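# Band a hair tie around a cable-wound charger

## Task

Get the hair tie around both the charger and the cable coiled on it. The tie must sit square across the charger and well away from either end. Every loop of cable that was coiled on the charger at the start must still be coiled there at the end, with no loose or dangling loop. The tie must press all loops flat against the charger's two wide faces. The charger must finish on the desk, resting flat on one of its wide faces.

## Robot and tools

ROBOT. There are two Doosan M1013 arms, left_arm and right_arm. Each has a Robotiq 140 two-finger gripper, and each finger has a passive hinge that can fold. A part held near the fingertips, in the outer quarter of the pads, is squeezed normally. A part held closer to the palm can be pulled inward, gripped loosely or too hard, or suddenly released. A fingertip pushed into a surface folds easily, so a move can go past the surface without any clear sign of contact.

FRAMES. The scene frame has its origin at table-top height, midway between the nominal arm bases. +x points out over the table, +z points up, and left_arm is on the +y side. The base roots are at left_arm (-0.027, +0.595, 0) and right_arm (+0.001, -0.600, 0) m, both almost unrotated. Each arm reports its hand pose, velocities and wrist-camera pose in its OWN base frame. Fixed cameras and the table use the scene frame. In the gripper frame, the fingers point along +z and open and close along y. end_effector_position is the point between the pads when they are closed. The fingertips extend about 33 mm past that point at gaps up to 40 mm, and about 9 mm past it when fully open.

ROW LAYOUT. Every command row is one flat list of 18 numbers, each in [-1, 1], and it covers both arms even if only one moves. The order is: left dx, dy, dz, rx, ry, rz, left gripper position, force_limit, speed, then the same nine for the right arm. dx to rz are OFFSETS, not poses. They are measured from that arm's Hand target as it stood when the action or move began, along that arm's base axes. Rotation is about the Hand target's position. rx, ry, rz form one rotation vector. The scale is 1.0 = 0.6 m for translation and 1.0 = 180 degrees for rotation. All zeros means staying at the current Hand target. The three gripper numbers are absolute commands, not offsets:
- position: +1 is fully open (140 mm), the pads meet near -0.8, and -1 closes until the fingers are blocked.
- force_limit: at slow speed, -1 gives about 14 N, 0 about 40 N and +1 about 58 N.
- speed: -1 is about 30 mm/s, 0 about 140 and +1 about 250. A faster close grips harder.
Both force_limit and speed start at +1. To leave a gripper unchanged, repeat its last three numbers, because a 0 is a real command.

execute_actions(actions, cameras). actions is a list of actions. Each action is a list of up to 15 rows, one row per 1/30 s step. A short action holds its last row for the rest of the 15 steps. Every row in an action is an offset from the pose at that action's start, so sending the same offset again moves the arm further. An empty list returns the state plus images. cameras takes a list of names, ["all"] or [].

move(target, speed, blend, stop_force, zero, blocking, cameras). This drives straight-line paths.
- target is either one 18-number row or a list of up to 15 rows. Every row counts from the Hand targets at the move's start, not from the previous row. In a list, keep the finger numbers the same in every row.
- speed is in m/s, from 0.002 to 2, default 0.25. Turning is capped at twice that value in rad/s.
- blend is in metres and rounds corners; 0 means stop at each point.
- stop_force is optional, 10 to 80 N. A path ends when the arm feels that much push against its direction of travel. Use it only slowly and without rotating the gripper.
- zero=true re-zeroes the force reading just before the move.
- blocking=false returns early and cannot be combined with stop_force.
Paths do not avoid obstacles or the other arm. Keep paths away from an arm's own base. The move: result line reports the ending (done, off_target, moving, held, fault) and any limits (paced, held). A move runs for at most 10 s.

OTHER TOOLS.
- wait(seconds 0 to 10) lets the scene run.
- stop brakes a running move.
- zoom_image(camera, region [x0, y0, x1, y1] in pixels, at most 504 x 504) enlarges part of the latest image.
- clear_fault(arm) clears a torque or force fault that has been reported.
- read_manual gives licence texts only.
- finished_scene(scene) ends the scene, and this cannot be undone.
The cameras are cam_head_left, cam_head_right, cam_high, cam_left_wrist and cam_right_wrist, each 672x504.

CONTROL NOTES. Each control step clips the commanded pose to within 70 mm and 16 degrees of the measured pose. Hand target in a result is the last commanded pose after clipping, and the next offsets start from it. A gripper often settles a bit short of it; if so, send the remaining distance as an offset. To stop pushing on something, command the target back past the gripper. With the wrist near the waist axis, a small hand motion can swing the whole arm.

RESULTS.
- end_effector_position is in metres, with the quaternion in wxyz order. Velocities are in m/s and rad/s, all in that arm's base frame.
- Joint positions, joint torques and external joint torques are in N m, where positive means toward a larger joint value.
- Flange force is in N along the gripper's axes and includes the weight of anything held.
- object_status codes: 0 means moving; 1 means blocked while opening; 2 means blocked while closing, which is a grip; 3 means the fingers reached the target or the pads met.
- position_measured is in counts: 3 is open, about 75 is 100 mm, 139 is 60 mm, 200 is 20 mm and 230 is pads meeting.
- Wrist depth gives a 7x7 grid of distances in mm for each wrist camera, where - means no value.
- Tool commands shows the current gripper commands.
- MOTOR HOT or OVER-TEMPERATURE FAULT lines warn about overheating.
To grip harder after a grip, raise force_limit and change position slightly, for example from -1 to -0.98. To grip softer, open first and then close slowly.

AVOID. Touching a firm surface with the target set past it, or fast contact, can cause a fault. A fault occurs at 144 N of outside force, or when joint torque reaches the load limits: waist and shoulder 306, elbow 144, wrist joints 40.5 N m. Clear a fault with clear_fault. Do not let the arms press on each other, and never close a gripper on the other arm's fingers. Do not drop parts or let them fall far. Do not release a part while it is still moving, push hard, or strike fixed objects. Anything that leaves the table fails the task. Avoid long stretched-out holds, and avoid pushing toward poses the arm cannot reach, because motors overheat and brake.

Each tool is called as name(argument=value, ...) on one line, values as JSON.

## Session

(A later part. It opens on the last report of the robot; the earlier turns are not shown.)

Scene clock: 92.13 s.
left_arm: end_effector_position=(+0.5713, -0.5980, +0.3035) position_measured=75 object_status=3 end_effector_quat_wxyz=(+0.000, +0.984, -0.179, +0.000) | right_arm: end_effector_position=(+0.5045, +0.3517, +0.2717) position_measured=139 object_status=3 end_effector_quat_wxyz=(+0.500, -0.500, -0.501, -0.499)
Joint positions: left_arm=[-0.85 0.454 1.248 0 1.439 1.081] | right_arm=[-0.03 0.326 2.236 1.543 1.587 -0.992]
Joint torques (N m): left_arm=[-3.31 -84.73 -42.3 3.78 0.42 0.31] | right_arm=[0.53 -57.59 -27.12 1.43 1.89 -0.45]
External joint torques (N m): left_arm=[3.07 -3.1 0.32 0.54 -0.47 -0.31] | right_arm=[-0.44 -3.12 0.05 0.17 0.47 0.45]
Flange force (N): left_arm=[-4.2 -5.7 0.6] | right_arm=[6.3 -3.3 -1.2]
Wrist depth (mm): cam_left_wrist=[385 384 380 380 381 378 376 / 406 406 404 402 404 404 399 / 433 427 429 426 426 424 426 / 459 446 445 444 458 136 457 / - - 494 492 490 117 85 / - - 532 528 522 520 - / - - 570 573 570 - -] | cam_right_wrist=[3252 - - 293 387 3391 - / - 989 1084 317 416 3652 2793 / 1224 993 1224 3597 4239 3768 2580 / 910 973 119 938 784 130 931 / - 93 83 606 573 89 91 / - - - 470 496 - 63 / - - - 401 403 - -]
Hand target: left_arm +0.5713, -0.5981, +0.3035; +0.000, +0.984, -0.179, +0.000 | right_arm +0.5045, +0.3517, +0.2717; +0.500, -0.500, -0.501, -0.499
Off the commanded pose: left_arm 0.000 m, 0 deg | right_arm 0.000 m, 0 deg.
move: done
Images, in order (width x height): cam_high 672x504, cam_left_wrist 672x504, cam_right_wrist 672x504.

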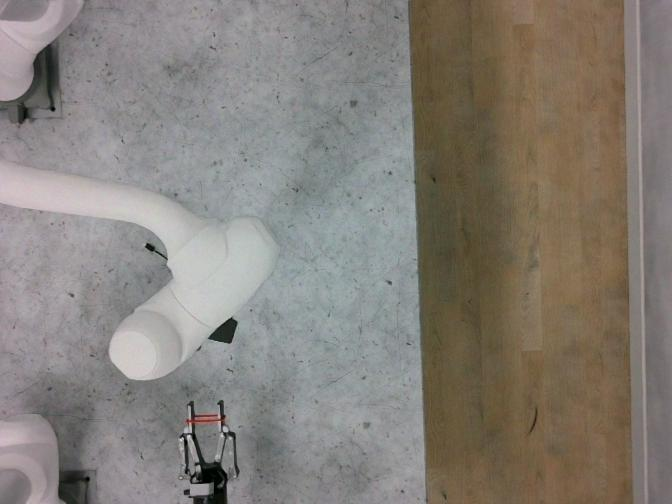

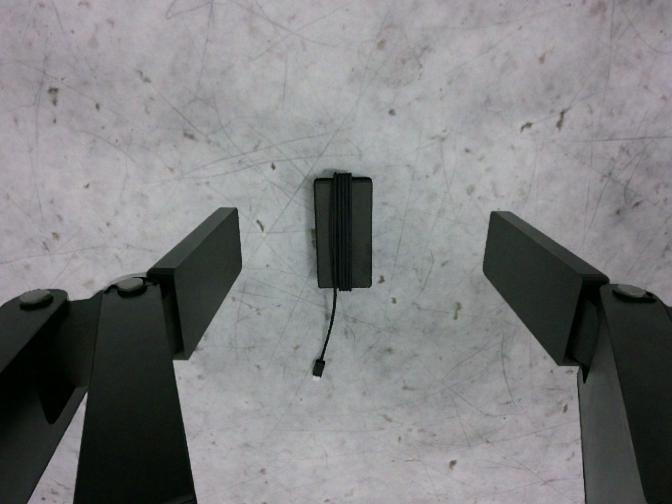

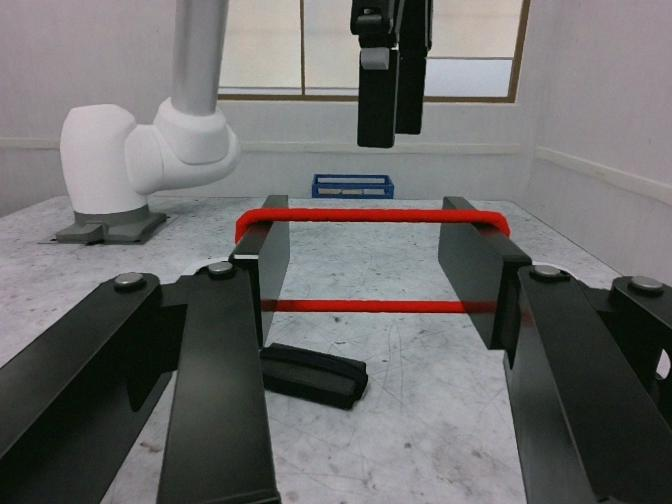

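move(target=[-0.1777,0.0843,-0.306,0,0,0,0.43,0,-1,0,0,0,0,0,0,-0.08,1,-0.9], speed=0.25, cameras=["cam_left_wrist"])

Scene clock: 99.67 s.
left_arm: end_effector_position=(+0.4647, -0.5475, +0.1199) position_measured=75 object_status=3 end_effector_quat_wxyz=(+0.000, +0.984, -0.179, +0.000) | right_arm: end_effector_position=(+0.5045, +0.3517, +0.2717) position_measured=139 object_status=3 end_effector_quat_wxyz=(+0.500, -0.500, -0.501, -0.499)
Joint positions: left_arm=[-0.915 0.381 1.705 -0.001 1.055 1.016] | right_arm=[-0.03 0.326 2.236 1.543 1.587 -0.992]
Joint torques (N m): left_arm=[-2.94 -72.38 -38.18 3.55 0.57 0.28] | right_arm=[0.33 -57.46 -27.02 1.42 1.9 -0.45]
External joint torques (N m): left_arm=[3.05 -3.46 1.18 0.26 -0.63 -0.28] | right_arm=[-0.2 -3.64 -0.12 0.19 0.47 0.45]
Flange force (N): left_arm=[-4.8 -7.1 -0.7] | right_arm=[7.3 -3.5 -0.7]
Wrist depth (mm): cam_left_wrist=[223 223 224 200 217 221 220 / 237 237 237 219 232 234 233 / 252 251 251 227 248 248 248 / 270 261 261 267 271 136 265 / - - 288 286 286 117 85 / - - 310 310 307 307 - / - - 336 335 332 335 -] | cam_right_wrist=[- 942 359 359 - - 2499 / - 938 387 3709 3344 - - / 924 1006 404 1249 3829 4024 2667 / 910 953 119 854 784 130 2526 / - 93 88 601 576 90 91 / - - - 474 495 - 64 / - - - 397 399 - -]
Hand target: left_arm +0.4647, -0.5475, +0.1199; +0.000, +0.984, -0.179, +0.000 | right_arm +0.5045, +0.3517, +0.2717; +0.500, -0.500, -0.501, -0.499
Off the commanded pose: left_arm 0.000 m, 0 deg | right_arm 0.000 m, 0 deg.
move: done
Images, in order (width x height): cam_left_wrist 672x504.

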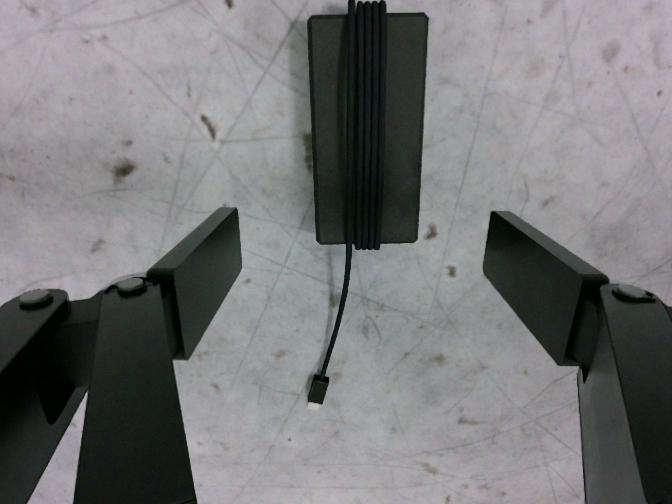

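move(target=[[-0.0117,-0.0027,-0.08,0,0,0.006,0.43,0,-1,0,0,0,0,0,0,-0.08,1,-0.9],[-0.0117,-0.0027,-0.1345,0,0,0.006,0.43,0,-1,0,0,0,0,0,0,-0.08,1,-0.9]], speed=0.1, blend=0.01)

move(target=[0,0,0,0,0,0,-1,0,-1,0,0,0,0,0,0,-0.08,1,-0.9])

wait(seconds=0.8, cameras=["cam_left_wrist"])

Scene clock: 108.17 s.
left_arm: end_effector_position=(+0.4577, -0.5491, +0.0392) position_measured=75 object_status=3 end_effector_quat_wxyz=(+0.000, +0.985, -0.170, +0.000) | right_arm: end_effector_position=(+0.5045, +0.3517, +0.2717) position_measured=139 object_status=3 end_effector_quat_wxyz=(+0.500, -0.500, -0.501, -0.499)
Joint positions: left_arm=[-0.924 0.45 1.773 0 0.919 0.988] | right_arm=[-0.03 0.326 2.236 1.543 1.587 -0.992]
Joint torques (N m): left_arm=[-3.1 -76.16 -33.93 2.99 0.57 0.33] | right_arm=[0.47 -57.83 -27.17 1.4 1.91 -0.46]
External joint torques (N m): left_arm=[3.2 -3.08 0.15 0.5 -0.63 -0.34] | right_arm=[-0.44 -3.15 0.1 0.21 0.45 0.46]
Flange force (N): left_arm=[-2.0 -5.8 -1.9] | right_arm=[6.4 -3.4 -1.1]
Wrist depth (mm): cam_left_wrist=[153 152 151 127 127 151 151 / 162 162 160 136 135 162 160 / 172 169 171 141 146 169 169 / 184 179 178 155 156 136 178 / - - 195 196 194 125 85 / - - 211 211 210 209 - / - - 229 228 228 226 -] | cam_right_wrist=[- - 347 382 435 - 2860 / - 969 375 437 - - - / 1023 1010 402 1263 4479 4165 2082 / 917 977 119 860 797 130 816 / - 93 89 609 578 89 91 / - - - 467 490 - 63 / - - - 401 401 - -]
Hand target: left_arm +0.4577, -0.5491, +0.0392; +0.000, +0.985, -0.170, +0.000 | right_arm +0.5045, +0.3517, +0.2717; +0.500, -0.500, -0.501, -0.499
Off the commanded pose: left_arm 0.000 m, 0 deg | right_arm 0.000 m, 0 deg.
move: done

Scene clock: 110.00 s.
left_arm: end_effector_position=(+0.4577, -0.5491, +0.0392) position_measured=141 object_status=0 end_effector_quat_wxyz=(+0.000, +0.985, -0.170, +0.000) | right_arm: end_effector_position=(+0.5045, +0.3517, +0.2717) position_measured=139 object_status=3 end_effector_quat_wxyz=(+0.500, -0.500, -0.501, -0.499)
Joint positions: left_arm=[-0.924 0.45 1.773 0 0.919 0.988] | right_arm=[-0.03 0.326 2.236 1.543 1.587 -0.992]
Joint torques (N m): left_arm=[-1.96 -74.27 -32.66 3.31 0.64 0.32] | right_arm=[0.44 -57.54 -27.21 1.42 1.89 -0.46]
External joint torques (N m): left_arm=[1.73 -4.85 -1.13 0.17 -0.7 -0.32] | right_arm=[-0.4 -3.57 0.17 0.19 0.48 0.46]
Flange force (N): left_arm=[-2.8 -3.9 -4.4] | right_arm=[7.1 -4.0 -1.1]
Wrist depth (mm): cam_left_wrist=[152 153 152 123 128 150 152 / 161 162 159 133 135 162 160 / 172 170 171 136 146 170 169 / 184 181 142 154 150 179 180 / - - 116 198 194 84 - / - - 211 212 210 - - / - - - 229 227 - -] | cam_right_wrist=[4165 - 343 380 435 - 1915 / - 935 373 402 - 4093 - / 977 997 403 1243 3892 3344 2760 / 917 973 119 917 786 130 2826 / - 93 89 607 575 90 91 / - - 481 472 494 - 63 / - - - 400 400 - -]
Hand target: left_arm +0.4577, -0.5491, +0.0392; +0.000, +0.985, -0.170, +0.000 | right_arm +0.5045, +0.3517, +0.2717; +0.500, -0.500, -0.501, -0.499
Off the commanded pose: left_arm 0.000 m, 0 deg | right_arm 0.000 m, 0 deg.
move: done

Scene clock: 110.80 s.
left_arm: end_effector_position=(+0.4577, -0.5491, +0.0392) position_measured=141 object_status=2 end_effector_quat_wxyz=(+0.000, +0.985, -0.170, +0.000) | right_arm: end_effector_position=(+0.5045, +0.3517, +0.2717) position_measured=139 object_status=3 end_effector_quat_wxyz=(+0.500, -0.500, -0.501, -0.499)
Joint positions: left_arm=[-0.924 0.45 1.773 0 0.919 0.988] | right_arm=[-0.03 0.326 2.236 1.543 1.587 -0.992]
Joint torques (N m): left_arm=[-1.7 -73.99 -32.69 3.31 0.61 0.3] | right_arm=[0.31 -57.48 -26.96 1.43 1.93 -0.4]
External joint torques (N m): left_arm=[1.54 -5.04 -1.04 0.17 -0.67 -0.3] | right_arm=[-0.24 -3.37 -0.05 0.17 0.43 0.4]
Flange force (N): left_arm=[-3.3 -4.0 -4.6] | right_arm=[6.7 -3.4 -0.8]
Wrist depth (mm): cam_left_wrist=[152 152 152 123 128 151 150 / 162 161 159 133 136 161 160 / 171 170 171 141 146 169 169 / 184 183 142 154 150 179 181 / - - 116 198 194 84 - / - - 210 210 210 - - / - - - 229 227 - -] | cam_right_wrist=[3652 4093 346 379 433 - - / - 1002 372 392 - - - / 910 1015 403 3391 4024 2580 - / 931 977 119 924 789 130 2447 / - 93 88 603 573 90 91 / - - 481 473 493 - 63 / - - - 399 402 - -]
Hand target: left_arm +0.4577, -0.5491, +0.0392; +0.000, +0.985, -0.170, +0.000 | right_arm +0.5045, +0.3517, +0.2717; +0.500, -0.500, -0.501, -0.499
Tool commands: left_gripper/position=-1.0 left_gripper/force_limit=+0.0 left_gripper/speed=-1.0 right_gripper/position=-0.08 right_gripper/force_limit=+1.0 right_gripper/speed=-0.9
Off the commanded pose: left_arm 0.000 m, 0 deg | right_arm 0.000 m, 0 deg.
wait: 0.80 s; at rest by 0.17 s
Images, in order (width x height): cam_left_wrist 672x504.

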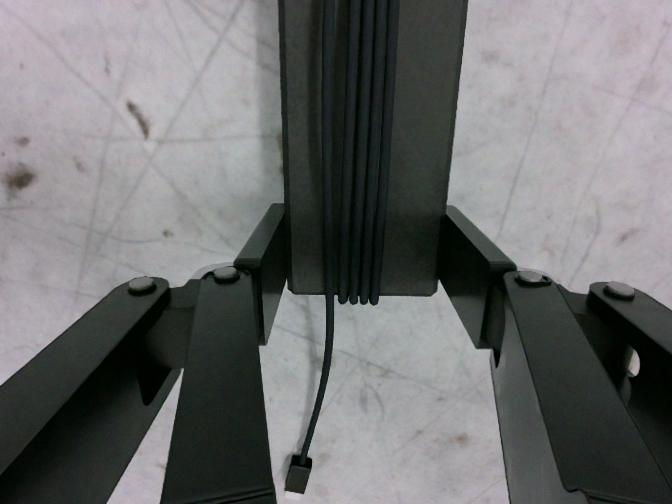

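move(target=[[0,0,0.1,0,0,0,-1,0,-1,0,0,0,0,0,0,-0.08,1,-0.9],[0.201,0.217,0.374,0,0,-0.391,-1,0,-1,0,0,0,0,0,0,-0.08,1,-0.9]], speed=0.15, blend=0.03)

move(target=[[0,0,0,0,0,0,-1,0,-1,0.063,0.13,-0.06,0,0,0,-0.08,1,-0.9],[0,0,0,0,0,0,-1,0,-1,0.063,0.13,-0.06,0,0,0,0.2,1,-0.9]], speed=0.2)

wait(seconds=1, cameras=["all"])

zoom_image(camera="cam_right_wrist", region=[260, 60, 480, 260])

Scene clock: 122.70 s.
left_arm: end_effector_position=(+0.5782, -0.4189, +0.2636) position_measured=141 object_status=2 end_effector_quat_wxyz=(+0.000, +0.708, -0.707, +0.000) | right_arm: end_effector_position=(+0.5045, +0.3517, +0.2717) position_measured=139 object_status=3 end_effector_quat_wxyz=(+0.500, -0.500, -0.501, -0.499)
Joint positions: left_arm=[-0.675 0.286 1.558 0 1.297 2.465] | right_arm=[-0.03 0.326 2.236 1.543 1.587 -0.992]
Joint torques (N m): left_arm=[-3 -69.32 -42.74 3.52 0.41 0.46] | right_arm=[0.47 -57.45 -27.25 1.41 1.91 -0.45]
External joint torques (N m): left_arm=[3.22 -0.68 2.3 0.6 -0.43 -0.46] | right_arm=[-0.44 -3.69 0.18 0.2 0.46 0.45]
Flange force (N): left_arm=[-6.5 2.4 3.4] | right_arm=[7.3 -4.2 -1.2]
Wrist depth (mm): cam_left_wrist=[349 352 349 121 128 344 345 / 370 369 369 133 136 365 367 / 395 395 391 136 374 386 388 / 422 414 122 152 150 407 409 / - - 116 447 446 84 - / - - 477 481 482 - - / - - - 520 523 - -] | cam_right_wrist=[- 985 - 482 507 - - / 950 1055 977 - - - - / 969 989 1152 1297 1263 - 2667 / 892 917 119 920 789 130 1995 / - 93 89 603 573 90 91 / - - 488 489 498 - 63 / - - - 398 397 - -]
Hand target: left_arm +0.5783, -0.4189, +0.2636; +0.000, +0.708, -0.707, +0.000 | right_arm +0.5045, +0.3517, +0.2717; +0.500, -0.500, -0.501, -0.499
Off the commanded pose: left_arm 0.000 m, 0 deg | right_arm 0.000 m, 0 deg.
move: done

Scene clock: 124.43 s.
left_arm: end_effector_position=(+0.5783, -0.4189, +0.2636) position_measured=141 object_status=2 end_effector_quat_wxyz=(+0.000, +0.708, -0.707, +0.000) | right_arm: end_effector_position=(+0.5423, +0.4297, +0.2357) position_measured=104 object_status=0 end_effector_quat_wxyz=(+0.500, -0.500, -0.501, -0.499)
Joint positions: left_arm=[-0.675 0.286 1.558 0 1.297 2.465] | right_arm=[0.114 0.435 2.163 1.666 1.511 -1.03]
Joint torques (N m): left_arm=[-3.03 -69.38 -42.82 3.54 0.41 0.31] | right_arm=[0.16 -67.25 -26.29 1.04 1.99 -0.43]
External joint torques (N m): left_arm=[3.06 -0.91 2.08 0.6 -0.44 -0.31] | right_arm=[-0.24 -3.32 0.09 0.19 0.42 0.43]
Flange force (N): left_arm=[-6.5 2.4 3.0] | right_arm=[6.2 -3.1 -1.1]
Wrist depth (mm): cam_left_wrist=[352 349 347 126 128 343 345 / 371 368 369 133 136 364 364 / 393 393 395 135 146 387 387 / 422 419 122 152 150 406 410 / - - 116 444 442 84 - / - - 483 479 483 - - / - - - 516 521 - -] | cam_right_wrist=[- 924 3491 422 422 - - / 824 973 - 434 - - - / 879 1028 1297 1164 1256 2826 3124 / 845 807 136 761 761 126 - / - 89 504 540 536 117 79 / - - 434 434 436 402 - / - - 353 352 354 - -]
Hand target: left_arm +0.5783, -0.4189, +0.2636; +0.000, +0.708, -0.707, +0.000 | right_arm +0.5423, +0.4297, +0.2357; +0.500, -0.500, -0.501, -0.499
Off the commanded pose: left_arm 0.000 m, 0 deg | right_arm 0.000 m, 0 deg.
move: done

Scene clock: 125.43 s.
left_arm: end_effector_position=(+0.5783, -0.4189, +0.2636) position_measured=141 object_status=2 end_effector_quat_wxyz=(+0.000, +0.708, -0.707, +0.000) | right_arm: end_effector_position=(+0.5423, +0.4297, +0.2357) position_measured=104 object_status=3 end_effector_quat_wxyz=(+0.500, -0.500, -0.501, -0.499)
Joint positions: left_arm=[-0.675 0.286 1.558 0 1.297 2.465] | right_arm=[0.114 0.435 2.163 1.666 1.511 -1.03]
Joint torques (N m): left_arm=[-2.93 -69.34 -42.76 3.53 0.43 0.36] | right_arm=[0.42 -67.29 -26.26 1.08 1.96 -0.44]
External joint torques (N m): left_arm=[2.88 -1.07 1.8 0.63 -0.47 -0.36] | right_arm=[-0.37 -3.84 -0.02 0.15 0.46 0.44]
Flange force (N): left_arm=[-6.1 2.3 2.6] | right_arm=[7.1 -3.3 -1.5]
Wrist depth (mm): cam_left_wrist=[349 351 347 120 128 346 346 / 371 371 366 133 136 366 363 / 390 394 393 135 146 387 386 / 424 415 122 151 150 408 415 / - - 116 454 444 84 - / - - 485 479 481 - - / - - - 524 514 - -] | cam_right_wrist=[- 924 - 425 434 3543 2283 / 848 957 - 449 - - - / 873 1046 1256 1094 1236 - - / 805 810 136 766 761 126 2305 / - 89 511 535 546 117 79 / - - 436 438 436 405 - / - - 352 354 355 - -]
Hand target: left_arm +0.5783, -0.4189, +0.2636; +0.000, +0.708, -0.707, +0.000 | right_arm +0.5423, +0.4297, +0.2357; +0.500, -0.500, -0.501, -0.499
Tool commands: left_gripper/position=-1.0 left_gripper/force_limit=+0.0 left_gripper/speed=-1.0 right_gripper/position=+0.2 right_gripper/force_limit=+1.0 right_gripper/speed=-0.9
Off the commanded pose: left_arm 0.000 m, 0 deg | right_arm 0.000 m, 0 deg.
wait: 1.00 s; at rest by 0.17 s

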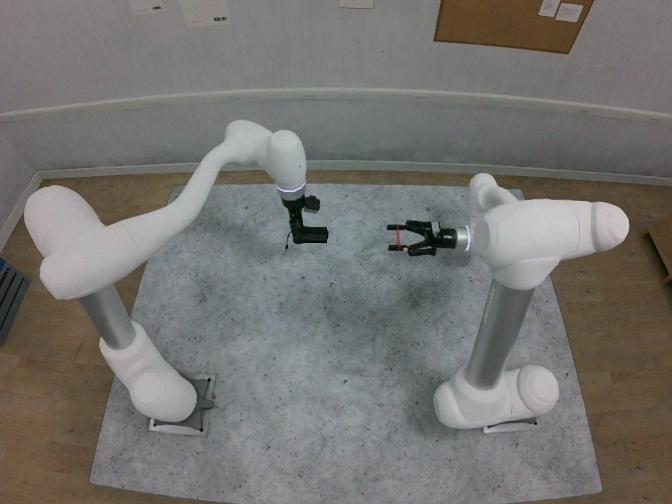

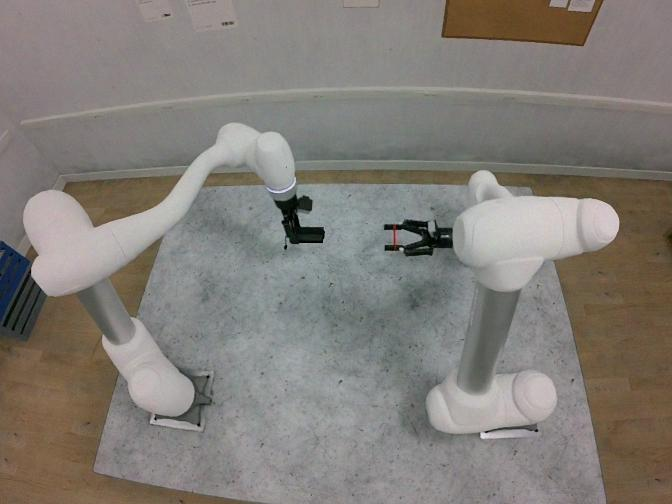

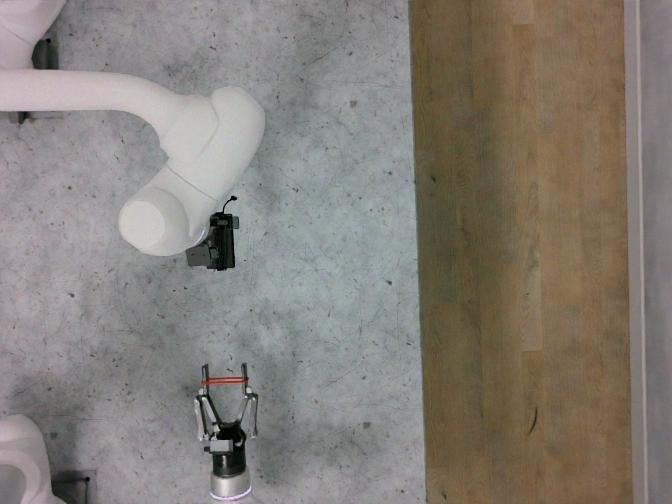

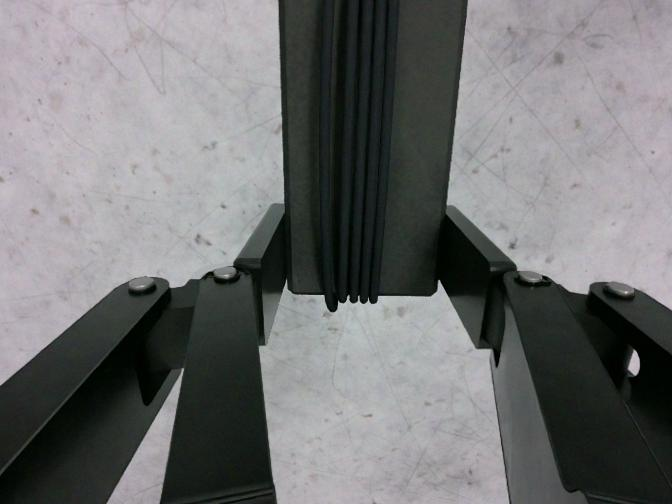

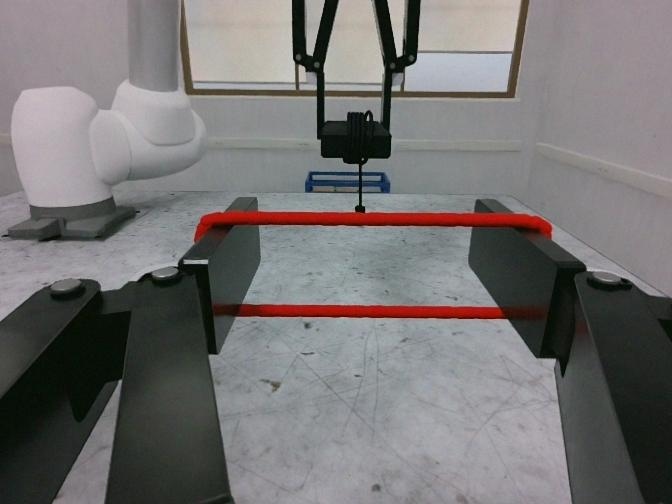

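Scaled by 2.291 from the camera's 672x504 image, which has a finer 960x720 frame.

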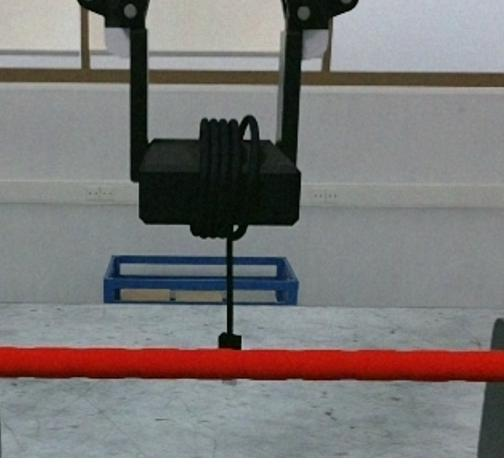

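move(target=[0,0,0,0,0,0,-1,0,-1,0.005,0.03,0.0065,0,0,0,0.2,1,-0.9], speed=0.06, cameras=["cam_right_wrist","cam_left_wrist"])

zoom_image(camera="cam_right_wrist", region=[140, 60, 600, 420])

Scene clock: 154.17 s.
left_arm: end_effector_position=(+0.5783, -0.4189, +0.2636) position_measured=141 object_status=2 end_effector_quat_wxyz=(+0.000, +0.708, -0.707, +0.000) | right_arm: end_effector_position=(+0.5453, +0.4477, +0.2396) position_measured=104 object_status=3 end_effector_quat_wxyz=(+0.500, -0.500, -0.501, -0.499)
Joint positions: left_arm=[-0.675 0.286 1.558 0 1.297 2.465] | right_arm=[0.146 0.435 2.149 1.692 1.494 -1.019]
Joint torques (N m): left_arm=[-2.92 -69.42 -42.68 3.59 0.42 0.37] | right_arm=[-0.26 -68.13 -26.7 1.12 1.99 -0.43]
External joint torques (N m): left_arm=[2.89 -0.92 1.86 0.56 -0.45 -0.37] | right_arm=[0.1 -3.34 -0.16 0.09 0.41 0.43]
Flange force (N): left_arm=[-6.0 2.2 2.8] | right_arm=[6.2 -2.7 -0.7]
Wrist depth (mm): cam_left_wrist=[351 349 349 120 128 347 342 / 374 373 371 133 136 366 366 / 393 395 390 135 387 389 389 / 420 412 122 152 150 405 412 / - - 116 447 444 84 - / - - 480 481 481 - - / - - - 520 515 - -] | cam_right_wrist=[- 876 - 413 403 - - / 827 938 3344 3543 - - - / 860 1010 - 1136 4655 2609 2473 / 810 816 137 771 711 126 3005 / - 89 511 542 547 117 79 / - - 442 440 445 408 - / - - 360 359 360 - -]
Hand target: left_arm +0.5783, -0.4189, +0.2636; +0.000, +0.708, -0.707, +0.000 | right_arm +0.5453, +0.4477, +0.2396; +0.500, -0.500, -0.501, -0.499
Off the commanded pose: left_arm 0.000 m, 0 deg | right_arm 0.000 m, 0 deg.
move: done
Images, in order (width x height): cam_left_wrist 672x504, cam_right_wrist 672x504.

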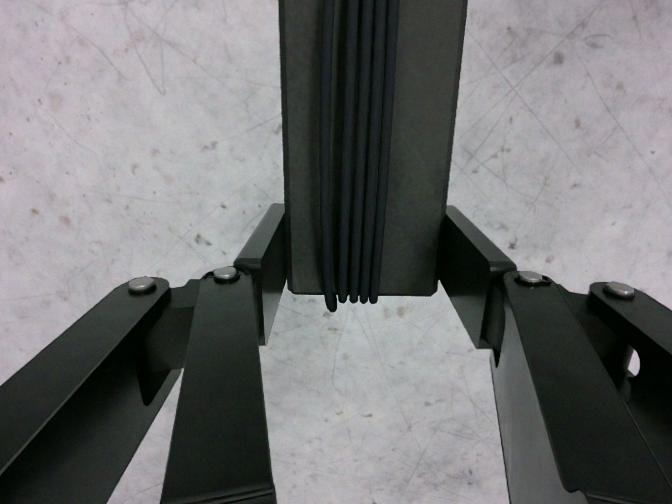

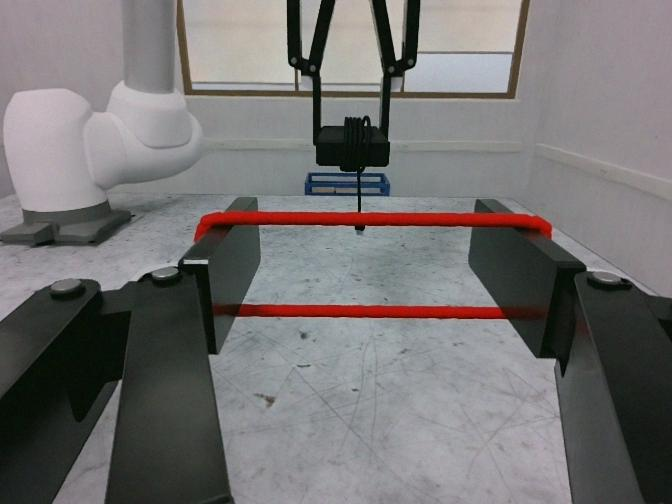

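Scaled by 1.096 from the camera's 672x504 image, which has a finer 960x720 frame.

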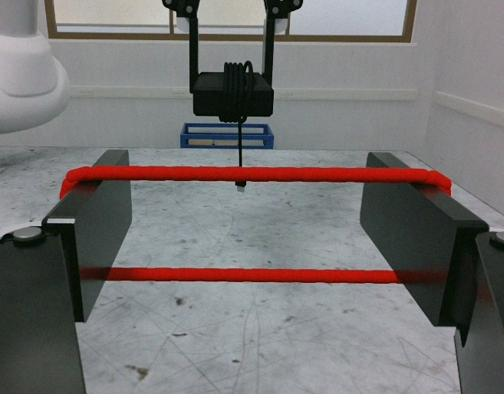

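zoom_image(camera="cam_right_wrist", region=[280, 90, 440, 250])

Scaled by 3.150 from the camera's 672x504 image, which has a finer 960x720 frame.

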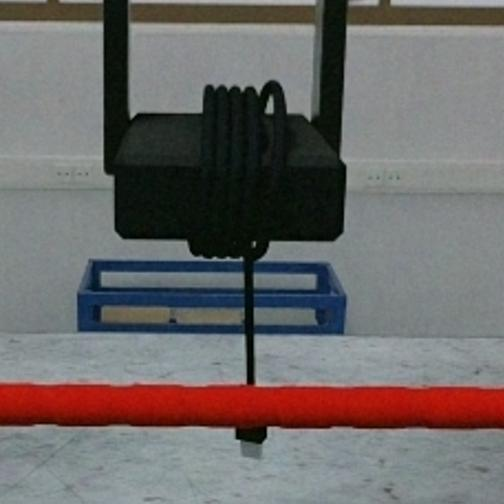

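move(target=[0,0,0,0,0,0,-1,0,-1,0,0.22,0,0,0,0,0.2,1,-0.9], speed=0.1, stop_force=14, cameras=["cam_right_wrist","cam_left_wrist"])

zoom_image(camera="cam_right_wrist", region=[140, 60, 600, 420])

Scene clock: 167.87 s.
left_arm: end_effector_position=(+0.5783, -0.4189, +0.2636) position_measured=141 object_status=2 end_effector_quat_wxyz=(+0.000, +0.708, -0.707, +0.000) | right_arm: end_effector_position=(+0.5453, +0.5797, +0.2396) position_measured=104 object_status=3 end_effector_quat_wxyz=(+0.500, -0.500, -0.501, -0.499)
Joint positions: left_arm=[-0.675 0.286 1.558 0 1.297 2.465] | right_arm=[0.367 0.478 2.069 1.877 1.368 -1.007]
Joint torques (N m): left_arm=[-2.67 -69.46 -42.78 3.51 0.38 0.38] | right_arm=[0.29 -73.64 -28.51 0.61 1.95 -0.44]
External joint torques (N m): left_arm=[2.68 -0.9 1.93 0.65 -0.42 -0.38] | right_arm=[-0.11 -3.92 -0.06 0.11 0.44 0.44]
Flange force (N): left_arm=[-5.8 2.5 2.8] | right_arm=[6.5 -3.1 -2.0]
Wrist depth (mm): cam_left_wrist=[350 349 351 120 129 346 345 / 373 371 369 133 136 363 363 / 395 393 392 141 146 388 386 / 426 414 122 152 150 405 413 / - - 116 444 445 84 - / - - 481 475 480 - - / - - - 521 512 - -] | cam_right_wrist=[- 766 - - 288 - - / 766 821 - - 307 - - / 754 892 3892 236 243 - - / 751 813 136 768 768 126 2261 / - 89 513 550 544 117 79 / - - 439 443 444 406 - / - - 356 361 360 - -]
Hand target: left_arm +0.5783, -0.4189, +0.2636; +0.000, +0.708, -0.707, +0.000 | right_arm +0.5453, +0.5797, +0.2396; +0.500, -0.500, -0.501, -0.499
Off the commanded pose: left_arm 0.000 m, 0 deg | right_arm 0.000 m, 0 deg.
move: done
Images, in order (width x height): cam_left_wrist 672x504, cam_right_wrist 672x504.

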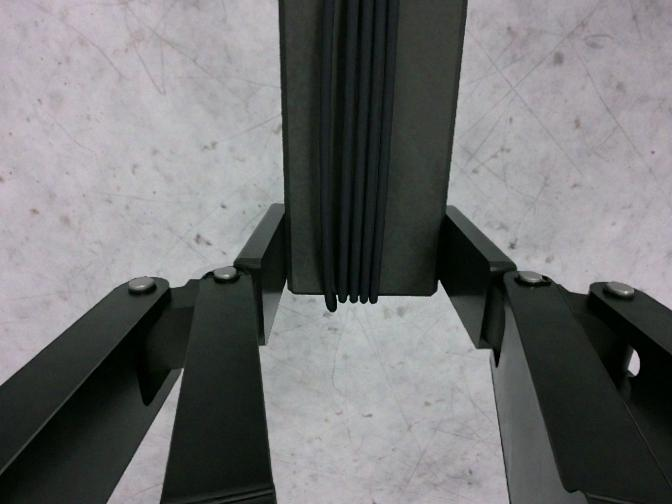

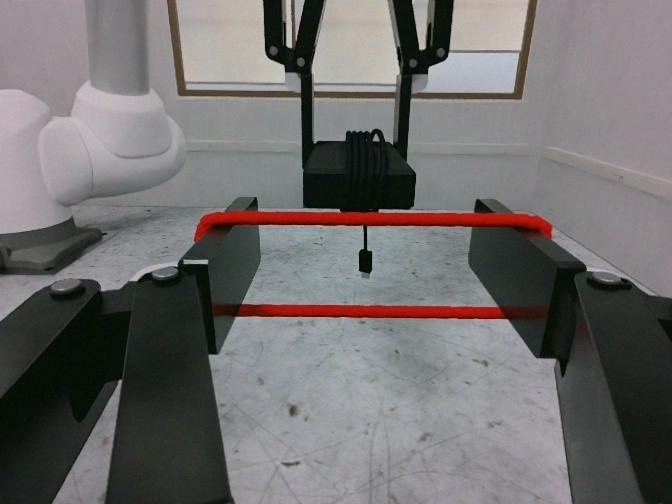

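Scaled by 1.096 from the camera's 672x504 image, which has a finer 960x720 frame.

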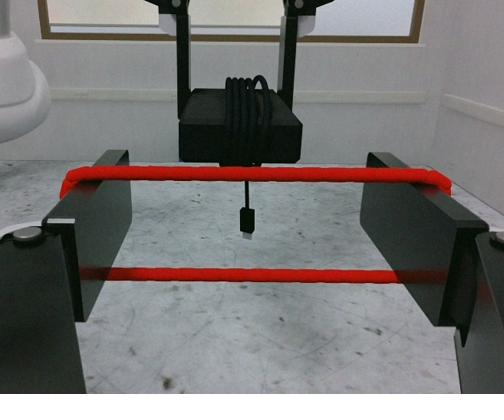

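move(target=[0,0,0,0,0,0,-1,0,-1,0,0.08,-0.006,0,0,0,0.2,1,-0.9], speed=0.06, stop_force=14, cameras=["cam_right_wrist"])

zoom_image(camera="cam_right_wrist", region=[140, 60, 600, 420])

Scene clock: 177.10 s.
left_arm: end_effector_position=(+0.5783, -0.4189, +0.2636) position_measured=141 object_status=2 end_effector_quat_wxyz=(+0.000, +0.708, -0.707, +0.000) | right_arm: end_effector_position=(+0.5453, +0.6277, +0.2360) position_measured=104 object_status=3 end_effector_quat_wxyz=(+0.500, -0.500, -0.501, -0.499)
Joint positions: left_arm=[-0.675 0.286 1.558 0 1.297 2.465] | right_arm=[0.44 0.505 2.028 1.936 1.325 -1.008]
Joint torques (N m): left_arm=[-3.05 -69.17 -42.7 3.56 0.45 0.32] | right_arm=[0.52 -76.81 -29.23 0.43 1.91 -0.44]
External joint torques (N m): left_arm=[2.94 -1.06 1.94 0.58 -0.48 -0.32] | right_arm=[-0.5 -3.58 0.13 0.13 0.47 0.44]
Flange force (N): left_arm=[-6.3 2.5 2.8] | right_arm=[5.6 -2.8 -2.8]
Wrist depth (mm): cam_left_wrist=[349 348 349 121 127 346 342 / 373 371 371 133 136 366 366 / 394 397 392 135 146 389 388 / 421 414 122 152 150 405 410 / - - 116 455 444 84 - / - - 480 484 478 - - / - - - 521 516 - -] | cam_right_wrist=[- - - - 249 - - / 744 766 - 263 263 - 3165 / 733 848 - 188 190 4093 2667 / 747 807 136 754 756 126 - / - 89 508 540 541 117 79 / - - 436 440 437 401 - / - - 355 355 355 - -]
Hand target: left_arm +0.5783, -0.4189, +0.2636; +0.000, +0.708, -0.707, +0.000 | right_arm +0.5453, +0.6277, +0.2360; +0.500, -0.500, -0.501, -0.499
Off the commanded pose: left_arm 0.000 m, 0 deg | right_arm 0.000 m, 0 deg.
move: done
Images, in order (width x height): cam_right_wrist 672x504.

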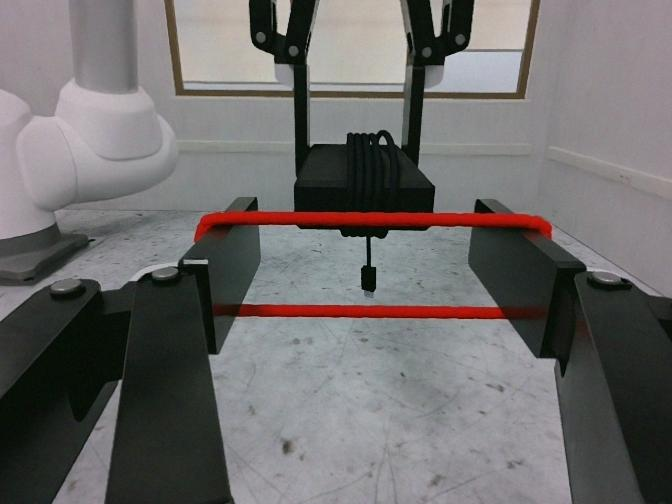

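Scaled by 1.096 from the camera's 672x504 image, which has a finer 960x720 frame.

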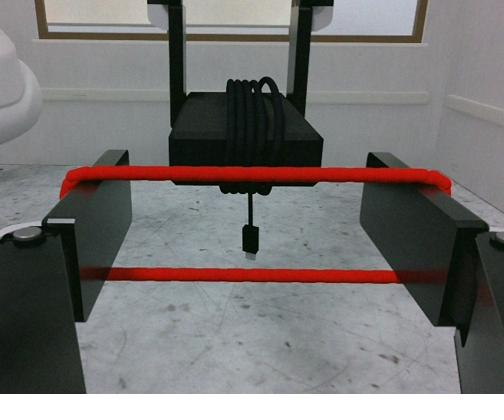

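move(target=[0,0,0,0,0,0,-1,0,-1,0,0.11,0,0,0,0,0.2,1,-0.9], speed=0.05, stop_force=12, cameras=["cam_right_wrist","cam_left_wrist"])

zoom_image(camera="cam_right_wrist", region=[140, 60, 600, 420])

Scene clock: 184.33 s.
left_arm: end_effector_position=(+0.5783, -0.4189, +0.2636) position_measured=141 object_status=2 end_effector_quat_wxyz=(+0.000, +0.708, -0.707, +0.000) | right_arm: end_effector_position=(+0.5453, +0.6937, +0.2360) position_measured=104 object_status=3 end_effector_quat_wxyz=(+0.500, -0.500, -0.501, -0.499)
Joint positions: left_arm=[-0.675 0.286 1.558 0 1.297 2.465] | right_arm=[0.532 0.54 1.959 2.008 1.262 -0.998]
Joint torques (N m): left_arm=[-3.8 -70.05 -44.03 3.13 0.04 0.33] | right_arm=[1.2 -79.96 -29.89 -0.06 1.52 -0.44]
External joint torques (N m): left_arm=[3.87 -0.16 3.33 1.01 -0.07 -0.33] | right_arm=[-1.33 -4.39 -0.32 0.4 0.83 0.44]
Flange force (N): left_arm=[-8.1 2.7 4.3] | right_arm=[6.1 -2.1 -4.2]
Wrist depth (mm): cam_left_wrist=[350 348 131 120 128 340 346 / 373 371 369 133 136 365 367 / 393 394 393 133 146 388 386 / 422 417 122 153 150 409 411 / - - 116 446 444 84 - / - - 477 481 475 - - / - - - 524 517 - -] | cam_right_wrist=[623 656 184 3391 186 2826 3124 / 698 773 - 3892 192 - - / 707 827 203 161 167 - 2447 / 805 799 126 123 125 124 - / - 89 514 509 511 117 79 / - - 438 439 439 402 - / - - 354 356 356 - -]
Hand target: left_arm +0.5783, -0.4189, +0.2636; +0.000, +0.708, -0.707, +0.000 | right_arm +0.5453, +0.6937, +0.2360; +0.500, -0.500, -0.501, -0.499
Off the commanded pose: left_arm 0.000 m, 0 deg | right_arm 0.000 m, 0 deg.
move: done
Images, in order (width x height): cam_left_wrist 672x504, cam_right_wrist 672x504.

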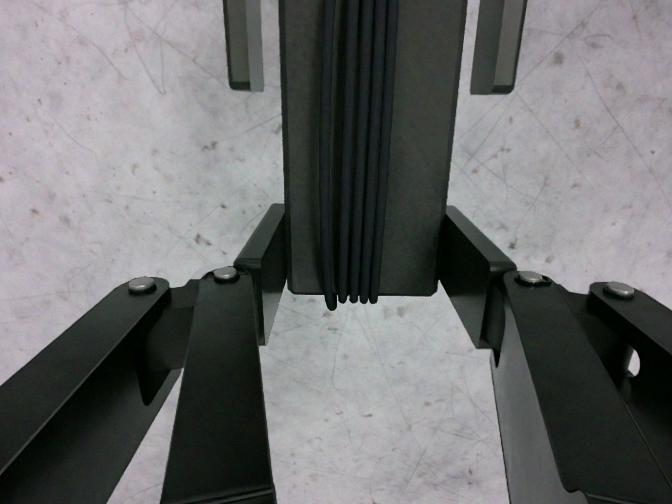

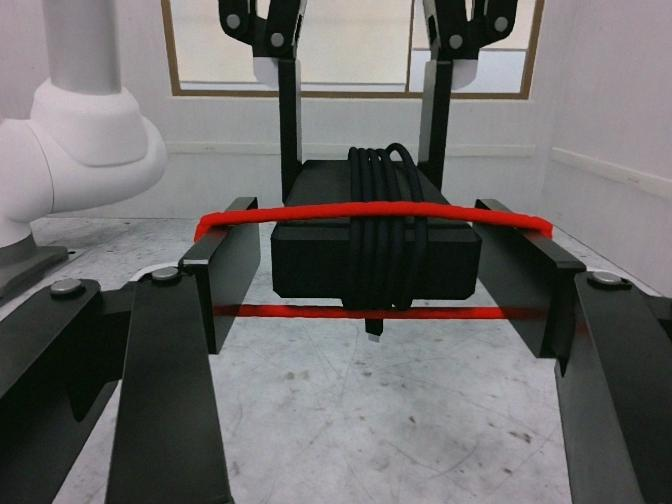

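Scaled by 1.096 from the camera's 672x504 image, which has a finer 960x720 frame.

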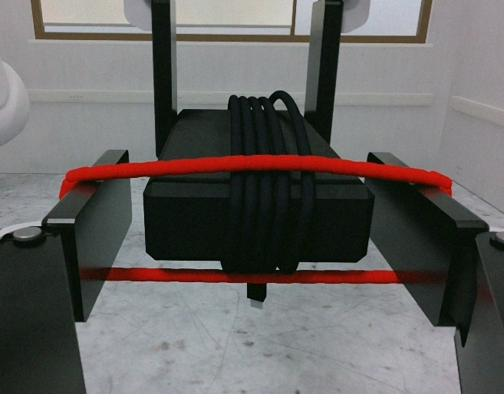

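move(target=[0,0,0,0,0,0,-1,0,-1,0,0.03,0.001,0,0,0,0.2,1,-0.9], speed=0.03, stop_force=12, cameras=["cam_right_wrist","cam_left_wrist"])

zoom_image(camera="cam_right_wrist", region=[140, 60, 600, 420])

Scene clock: 191.37 s.
left_arm: end_effector_position=(+0.5783, -0.4189, +0.2636) position_measured=141 object_status=2 end_effector_quat_wxyz=(+0.000, +0.708, -0.707, +0.000) | right_arm: end_effector_position=(+0.5453, +0.7117, +0.2366) position_measured=104 object_status=3 end_effector_quat_wxyz=(+0.500, -0.500, -0.501, -0.499)
Joint positions: left_arm=[-0.675 0.286 1.558 0 1.297 2.465] | right_arm=[0.555 0.55 1.938 2.025 1.245 -0.994]
Joint torques (N m): left_arm=[-3.3 -70.07 -43.51 3.3 0.16 0.33] | right_arm=[0.79 -81.8 -30.32 0.02 1.63 -0.41]
External joint torques (N m): left_arm=[3.16 -0.19 2.72 0.84 -0.2 -0.33] | right_arm=[-0.84 -4.11 -0.38 0.26 0.72 0.41]
Flange force (N): left_arm=[-6.6 2.4 3.7] | right_arm=[5.7 -2.0 -3.5]
Wrist depth (mm): cam_left_wrist=[349 350 131 124 128 344 343 / 370 369 - 132 136 363 359 / 394 392 390 137 146 389 388 / 422 418 122 152 150 410 410 / - - 116 450 444 84 - / - - 482 476 475 - - / - - - 523 518 - -] | cam_right_wrist=[647 - 169 - 169 171 2580 / 680 726 - - 178 - - / 688 791 184 188 181 4845 2473 / 807 813 120 113 109 118 - / - 89 121 110 111 118 79 / - - 436 436 440 403 - / - - 356 354 358 - -]
Hand target: left_arm +0.5783, -0.4189, +0.2636; +0.000, +0.708, -0.707, +0.000 | right_arm +0.5453, +0.7117, +0.2366; +0.500, -0.500, -0.501, -0.499
Off the commanded pose: left_arm 0.000 m, 0 deg | right_arm 0.000 m, 0 deg.
move: done
Images, in order (width x height): cam_left_wrist 672x504, cam_right_wrist 672x504.

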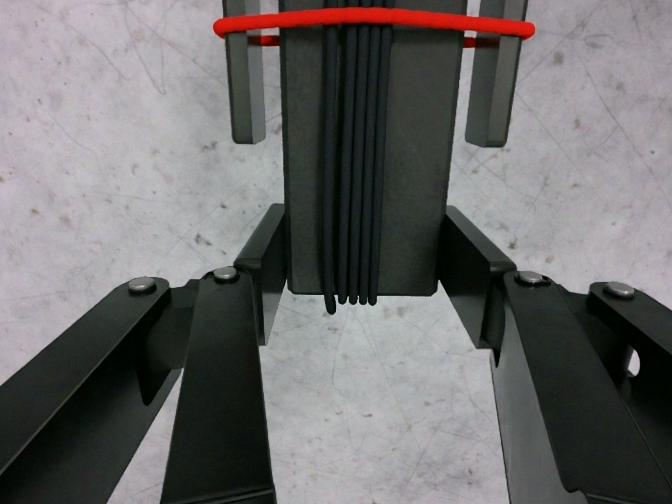

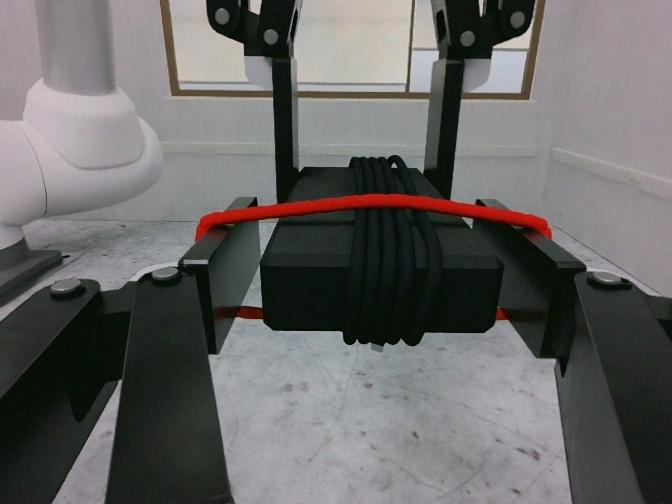

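Scaled by 1.096 from the camera's 672x504 image, which has a finer 960x720 frame.

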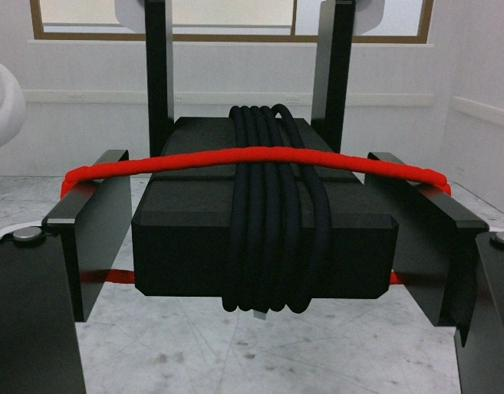

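move(target=[0,0,0,0,0,0,-0.98,0.4,-1,0,0,0,0,0,0,0.2,1,-0.9])

move(target=[0,0,0,0,0,0,-0.98,0.4,-1,0,0,0,0,0,0,-1,-0.3,-1], cameras=["cam_right_wrist","cam_left_wrist"])

Scene clock: 197.43 s.
left_arm: end_effector_position=(+0.5783, -0.4189, +0.2636) position_measured=141 object_status=2 end_effector_quat_wxyz=(+0.000, +0.708, -0.707, +0.000) | right_arm: end_effector_position=(+0.5453, +0.7117, +0.2366) position_measured=104 object_status=3 end_effector_quat_wxyz=(+0.500, -0.500, -0.501, -0.499)
Joint positions: left_arm=[-0.675 0.286 1.558 0 1.297 2.465] | right_arm=[0.555 0.55 1.938 2.025 1.245 -0.994]
Joint torques (N m): left_arm=[-3.3 -69.76 -43.52 3.29 0.24 0.37] | right_arm=[0.83 -81.72 -30.46 -0.03 1.67 -0.4]
External joint torques (N m): left_arm=[3.49 -0.33 2.96 0.84 -0.27 -0.37] | right_arm=[-0.95 -4.11 -0.19 0.32 0.68 0.4]
Flange force (N): left_arm=[-7.4 2.7 4.1] | right_arm=[5.7 -2.3 -3.7]
Wrist depth (mm): cam_left_wrist=[351 349 129 125 128 341 345 / 369 371 - 133 136 362 364 / 395 395 392 138 145 386 386 / 421 413 122 153 150 409 410 / - - 116 448 444 84 - / - - 481 479 478 - - / - - - 520 516 - -] | cam_right_wrist=[638 3344 169 - 167 167 2283 / 669 702 - - 176 - 1604 / 690 784 186 170 181 4024 2305 / 810 810 120 113 109 118 2198 / - 89 120 110 111 118 79 / - - 435 440 437 404 - / - - 354 356 356 - -]
Hand target: left_arm +0.5783, -0.4189, +0.2636; +0.000, +0.708, -0.707, +0.000 | right_arm +0.5453, +0.7117, +0.2366; +0.500, -0.500, -0.501, -0.499
Off the commanded pose: left_arm 0.000 m, 0 deg | right_arm 0.000 m, 0 deg.
move: done

Scene clock: 198.40 s.
left_arm: end_effector_position=(+0.5783, -0.4189, +0.2636) position_measured=141 object_status=2 end_effector_quat_wxyz=(+0.000, +0.707, -0.707, +0.000) | right_arm: end_effector_position=(+0.5454, +0.7117, +0.2365) position_measured=139 object_status=0 end_effector_quat_wxyz=(+0.500, -0.500, -0.501, -0.499)
Joint positions: left_arm=[-0.675 0.286 1.558 0 1.297 2.465] | right_arm=[0.555 0.55 1.938 2.026 1.245 -0.994]
Joint torques (N m): left_arm=[-4.05 -68.26 -47.01 2.84 -2.63 0.06] | right_arm=[8.25 -82.65 -30.29 -1.32 3.03 -0.53]
External joint torques (N m): left_arm=[3.98 -2.02 6.18 1.31 2.58 -0.06] | right_arm=[-8.18 -3.7 -0.47 1.61 -0.66 0.53]
Flange force (N): left_arm=[-12.8 8.4 2.6] | right_arm=[5.7 3.0 -9.9]
Wrist depth (mm): cam_left_wrist=[349 349 342 125 127 346 344 / 371 370 365 135 136 367 365 / 396 393 392 139 144 390 387 / 422 414 122 152 150 409 415 / - - 115 453 443 84 - / - - 479 481 478 - - / - - - 517 520 - -] | cam_right_wrist=[650 - 169 - 167 167 2473 / 673 758 - - 177 - - / 690 813 3652 170 184 3441 2826 / 805 899 108 108 109 129 845 / - 93 89 110 112 90 91 / - - 438 436 441 - 63 / - - - 356 354 - -]
Hand target: left_arm +0.5783, -0.4189, +0.2636; +0.000, +0.708, -0.707, +0.000 | right_arm +0.5453, +0.7117, +0.2366; +0.500, -0.500, -0.501, -0.499
Off the commanded pose: left_arm 0.000 m, 0 deg | right_arm 0.000 m, 0 deg.
move: done
Images, in order (width x height): cam_left_wrist 672x504, cam_right_wrist 672x504.

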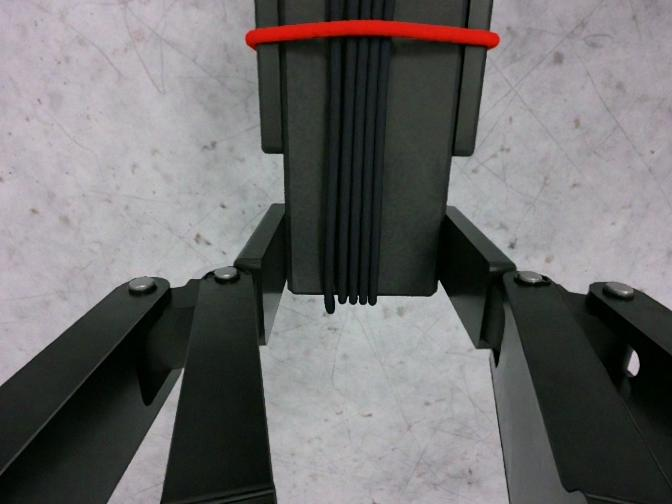

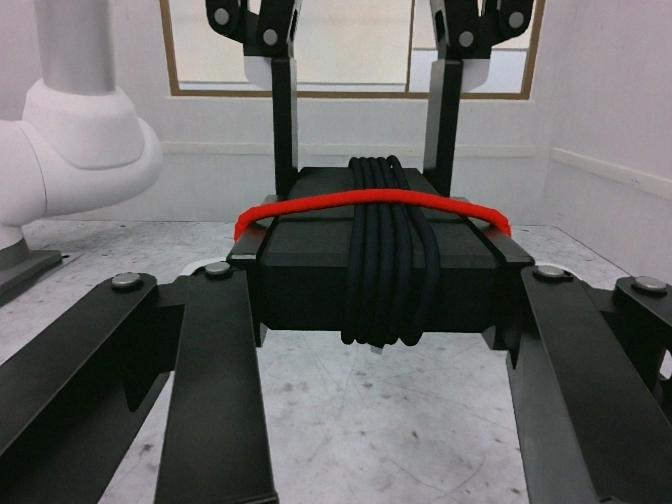

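wait(seconds=1.5, cameras=["cam_left_wrist","cam_right_wrist"])

Scene clock: 201.17 s.
left_arm: end_effector_position=(+0.5783, -0.4189, +0.2636) position_measured=141 object_status=2 end_effector_quat_wxyz=(+0.000, +0.707, -0.707, +0.000) | right_arm: end_effector_position=(+0.5453, +0.7117, +0.2365) position_measured=139 object_status=2 end_effector_quat_wxyz=(+0.500, -0.500, -0.501, -0.499)
Joint positions: left_arm=[-0.675 0.286 1.558 0 1.297 2.465] | right_arm=[0.555 0.55 1.938 2.025 1.245 -0.994]
Joint torques (N m): left_arm=[-3.52 -68.11 -47.78 3.24 -3.08 0.05] | right_arm=[9.71 -82.67 -29.44 -1.92 3.48 -0.56]
External joint torques (N m): left_arm=[3.39 -2.2 6.99 0.9 3.04 -0.05] | right_arm=[-9.66 -3.39 -1.27 2.21 -1.11 0.56]
Flange force (N): left_arm=[-13.2 10.2 2.8] | right_arm=[5.6 5.3 -9.7]
Wrist depth (mm): cam_left_wrist=[350 351 341 124 123 345 336 / 373 368 366 135 136 366 364 / 393 395 393 139 145 389 387 / 417 414 122 153 150 409 414 / - - 116 442 444 84 - / - - 480 481 478 - - / - - - 522 512 - -] | cam_right_wrist=[628 2895 169 - 167 170 2305 / 667 2860 177 - 175 - 2422 / 690 813 185 170 185 3252 2638 / 805 896 107 108 108 129 2120 / - 93 89 110 111 90 91 / - - 439 437 438 - 63 / - - - 354 357 - -]
Hand target: left_arm +0.5783, -0.4189, +0.2636; +0.000, +0.708, -0.707, +0.000 | right_arm +0.5453, +0.7117, +0.2366; +0.500, -0.500, -0.501, -0.499
Tool commands: left_gripper/position=-0.98 left_gripper/force_limit=+0.4 left_gripper/speed=-1.0 right_gripper/position=-1.0 right_gripper/force_limit=-0.3 right_gripper/speed=-1.0
Off the commanded pose: left_arm 0.000 m, 0 deg | right_arm 0.000 m, 0 deg.
wait: 1.50 s; at rest from the start
Images, in order (width x height): cam_left_wrist 672x504, cam_right_wrist 672x504.

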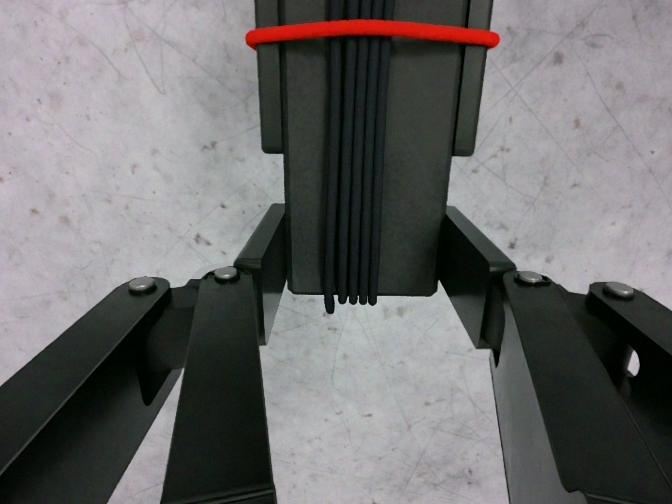

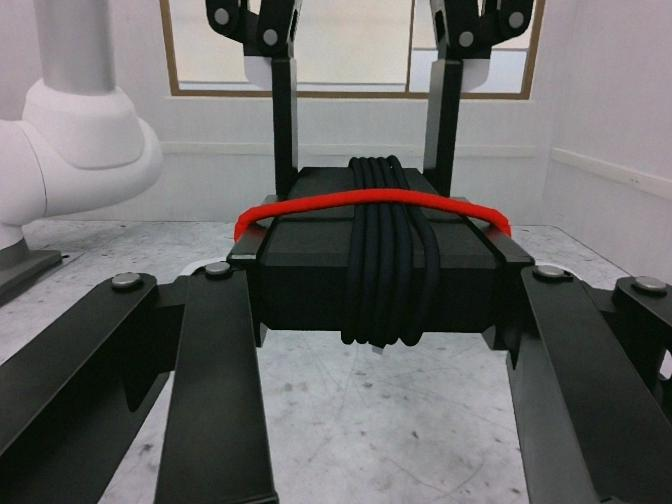

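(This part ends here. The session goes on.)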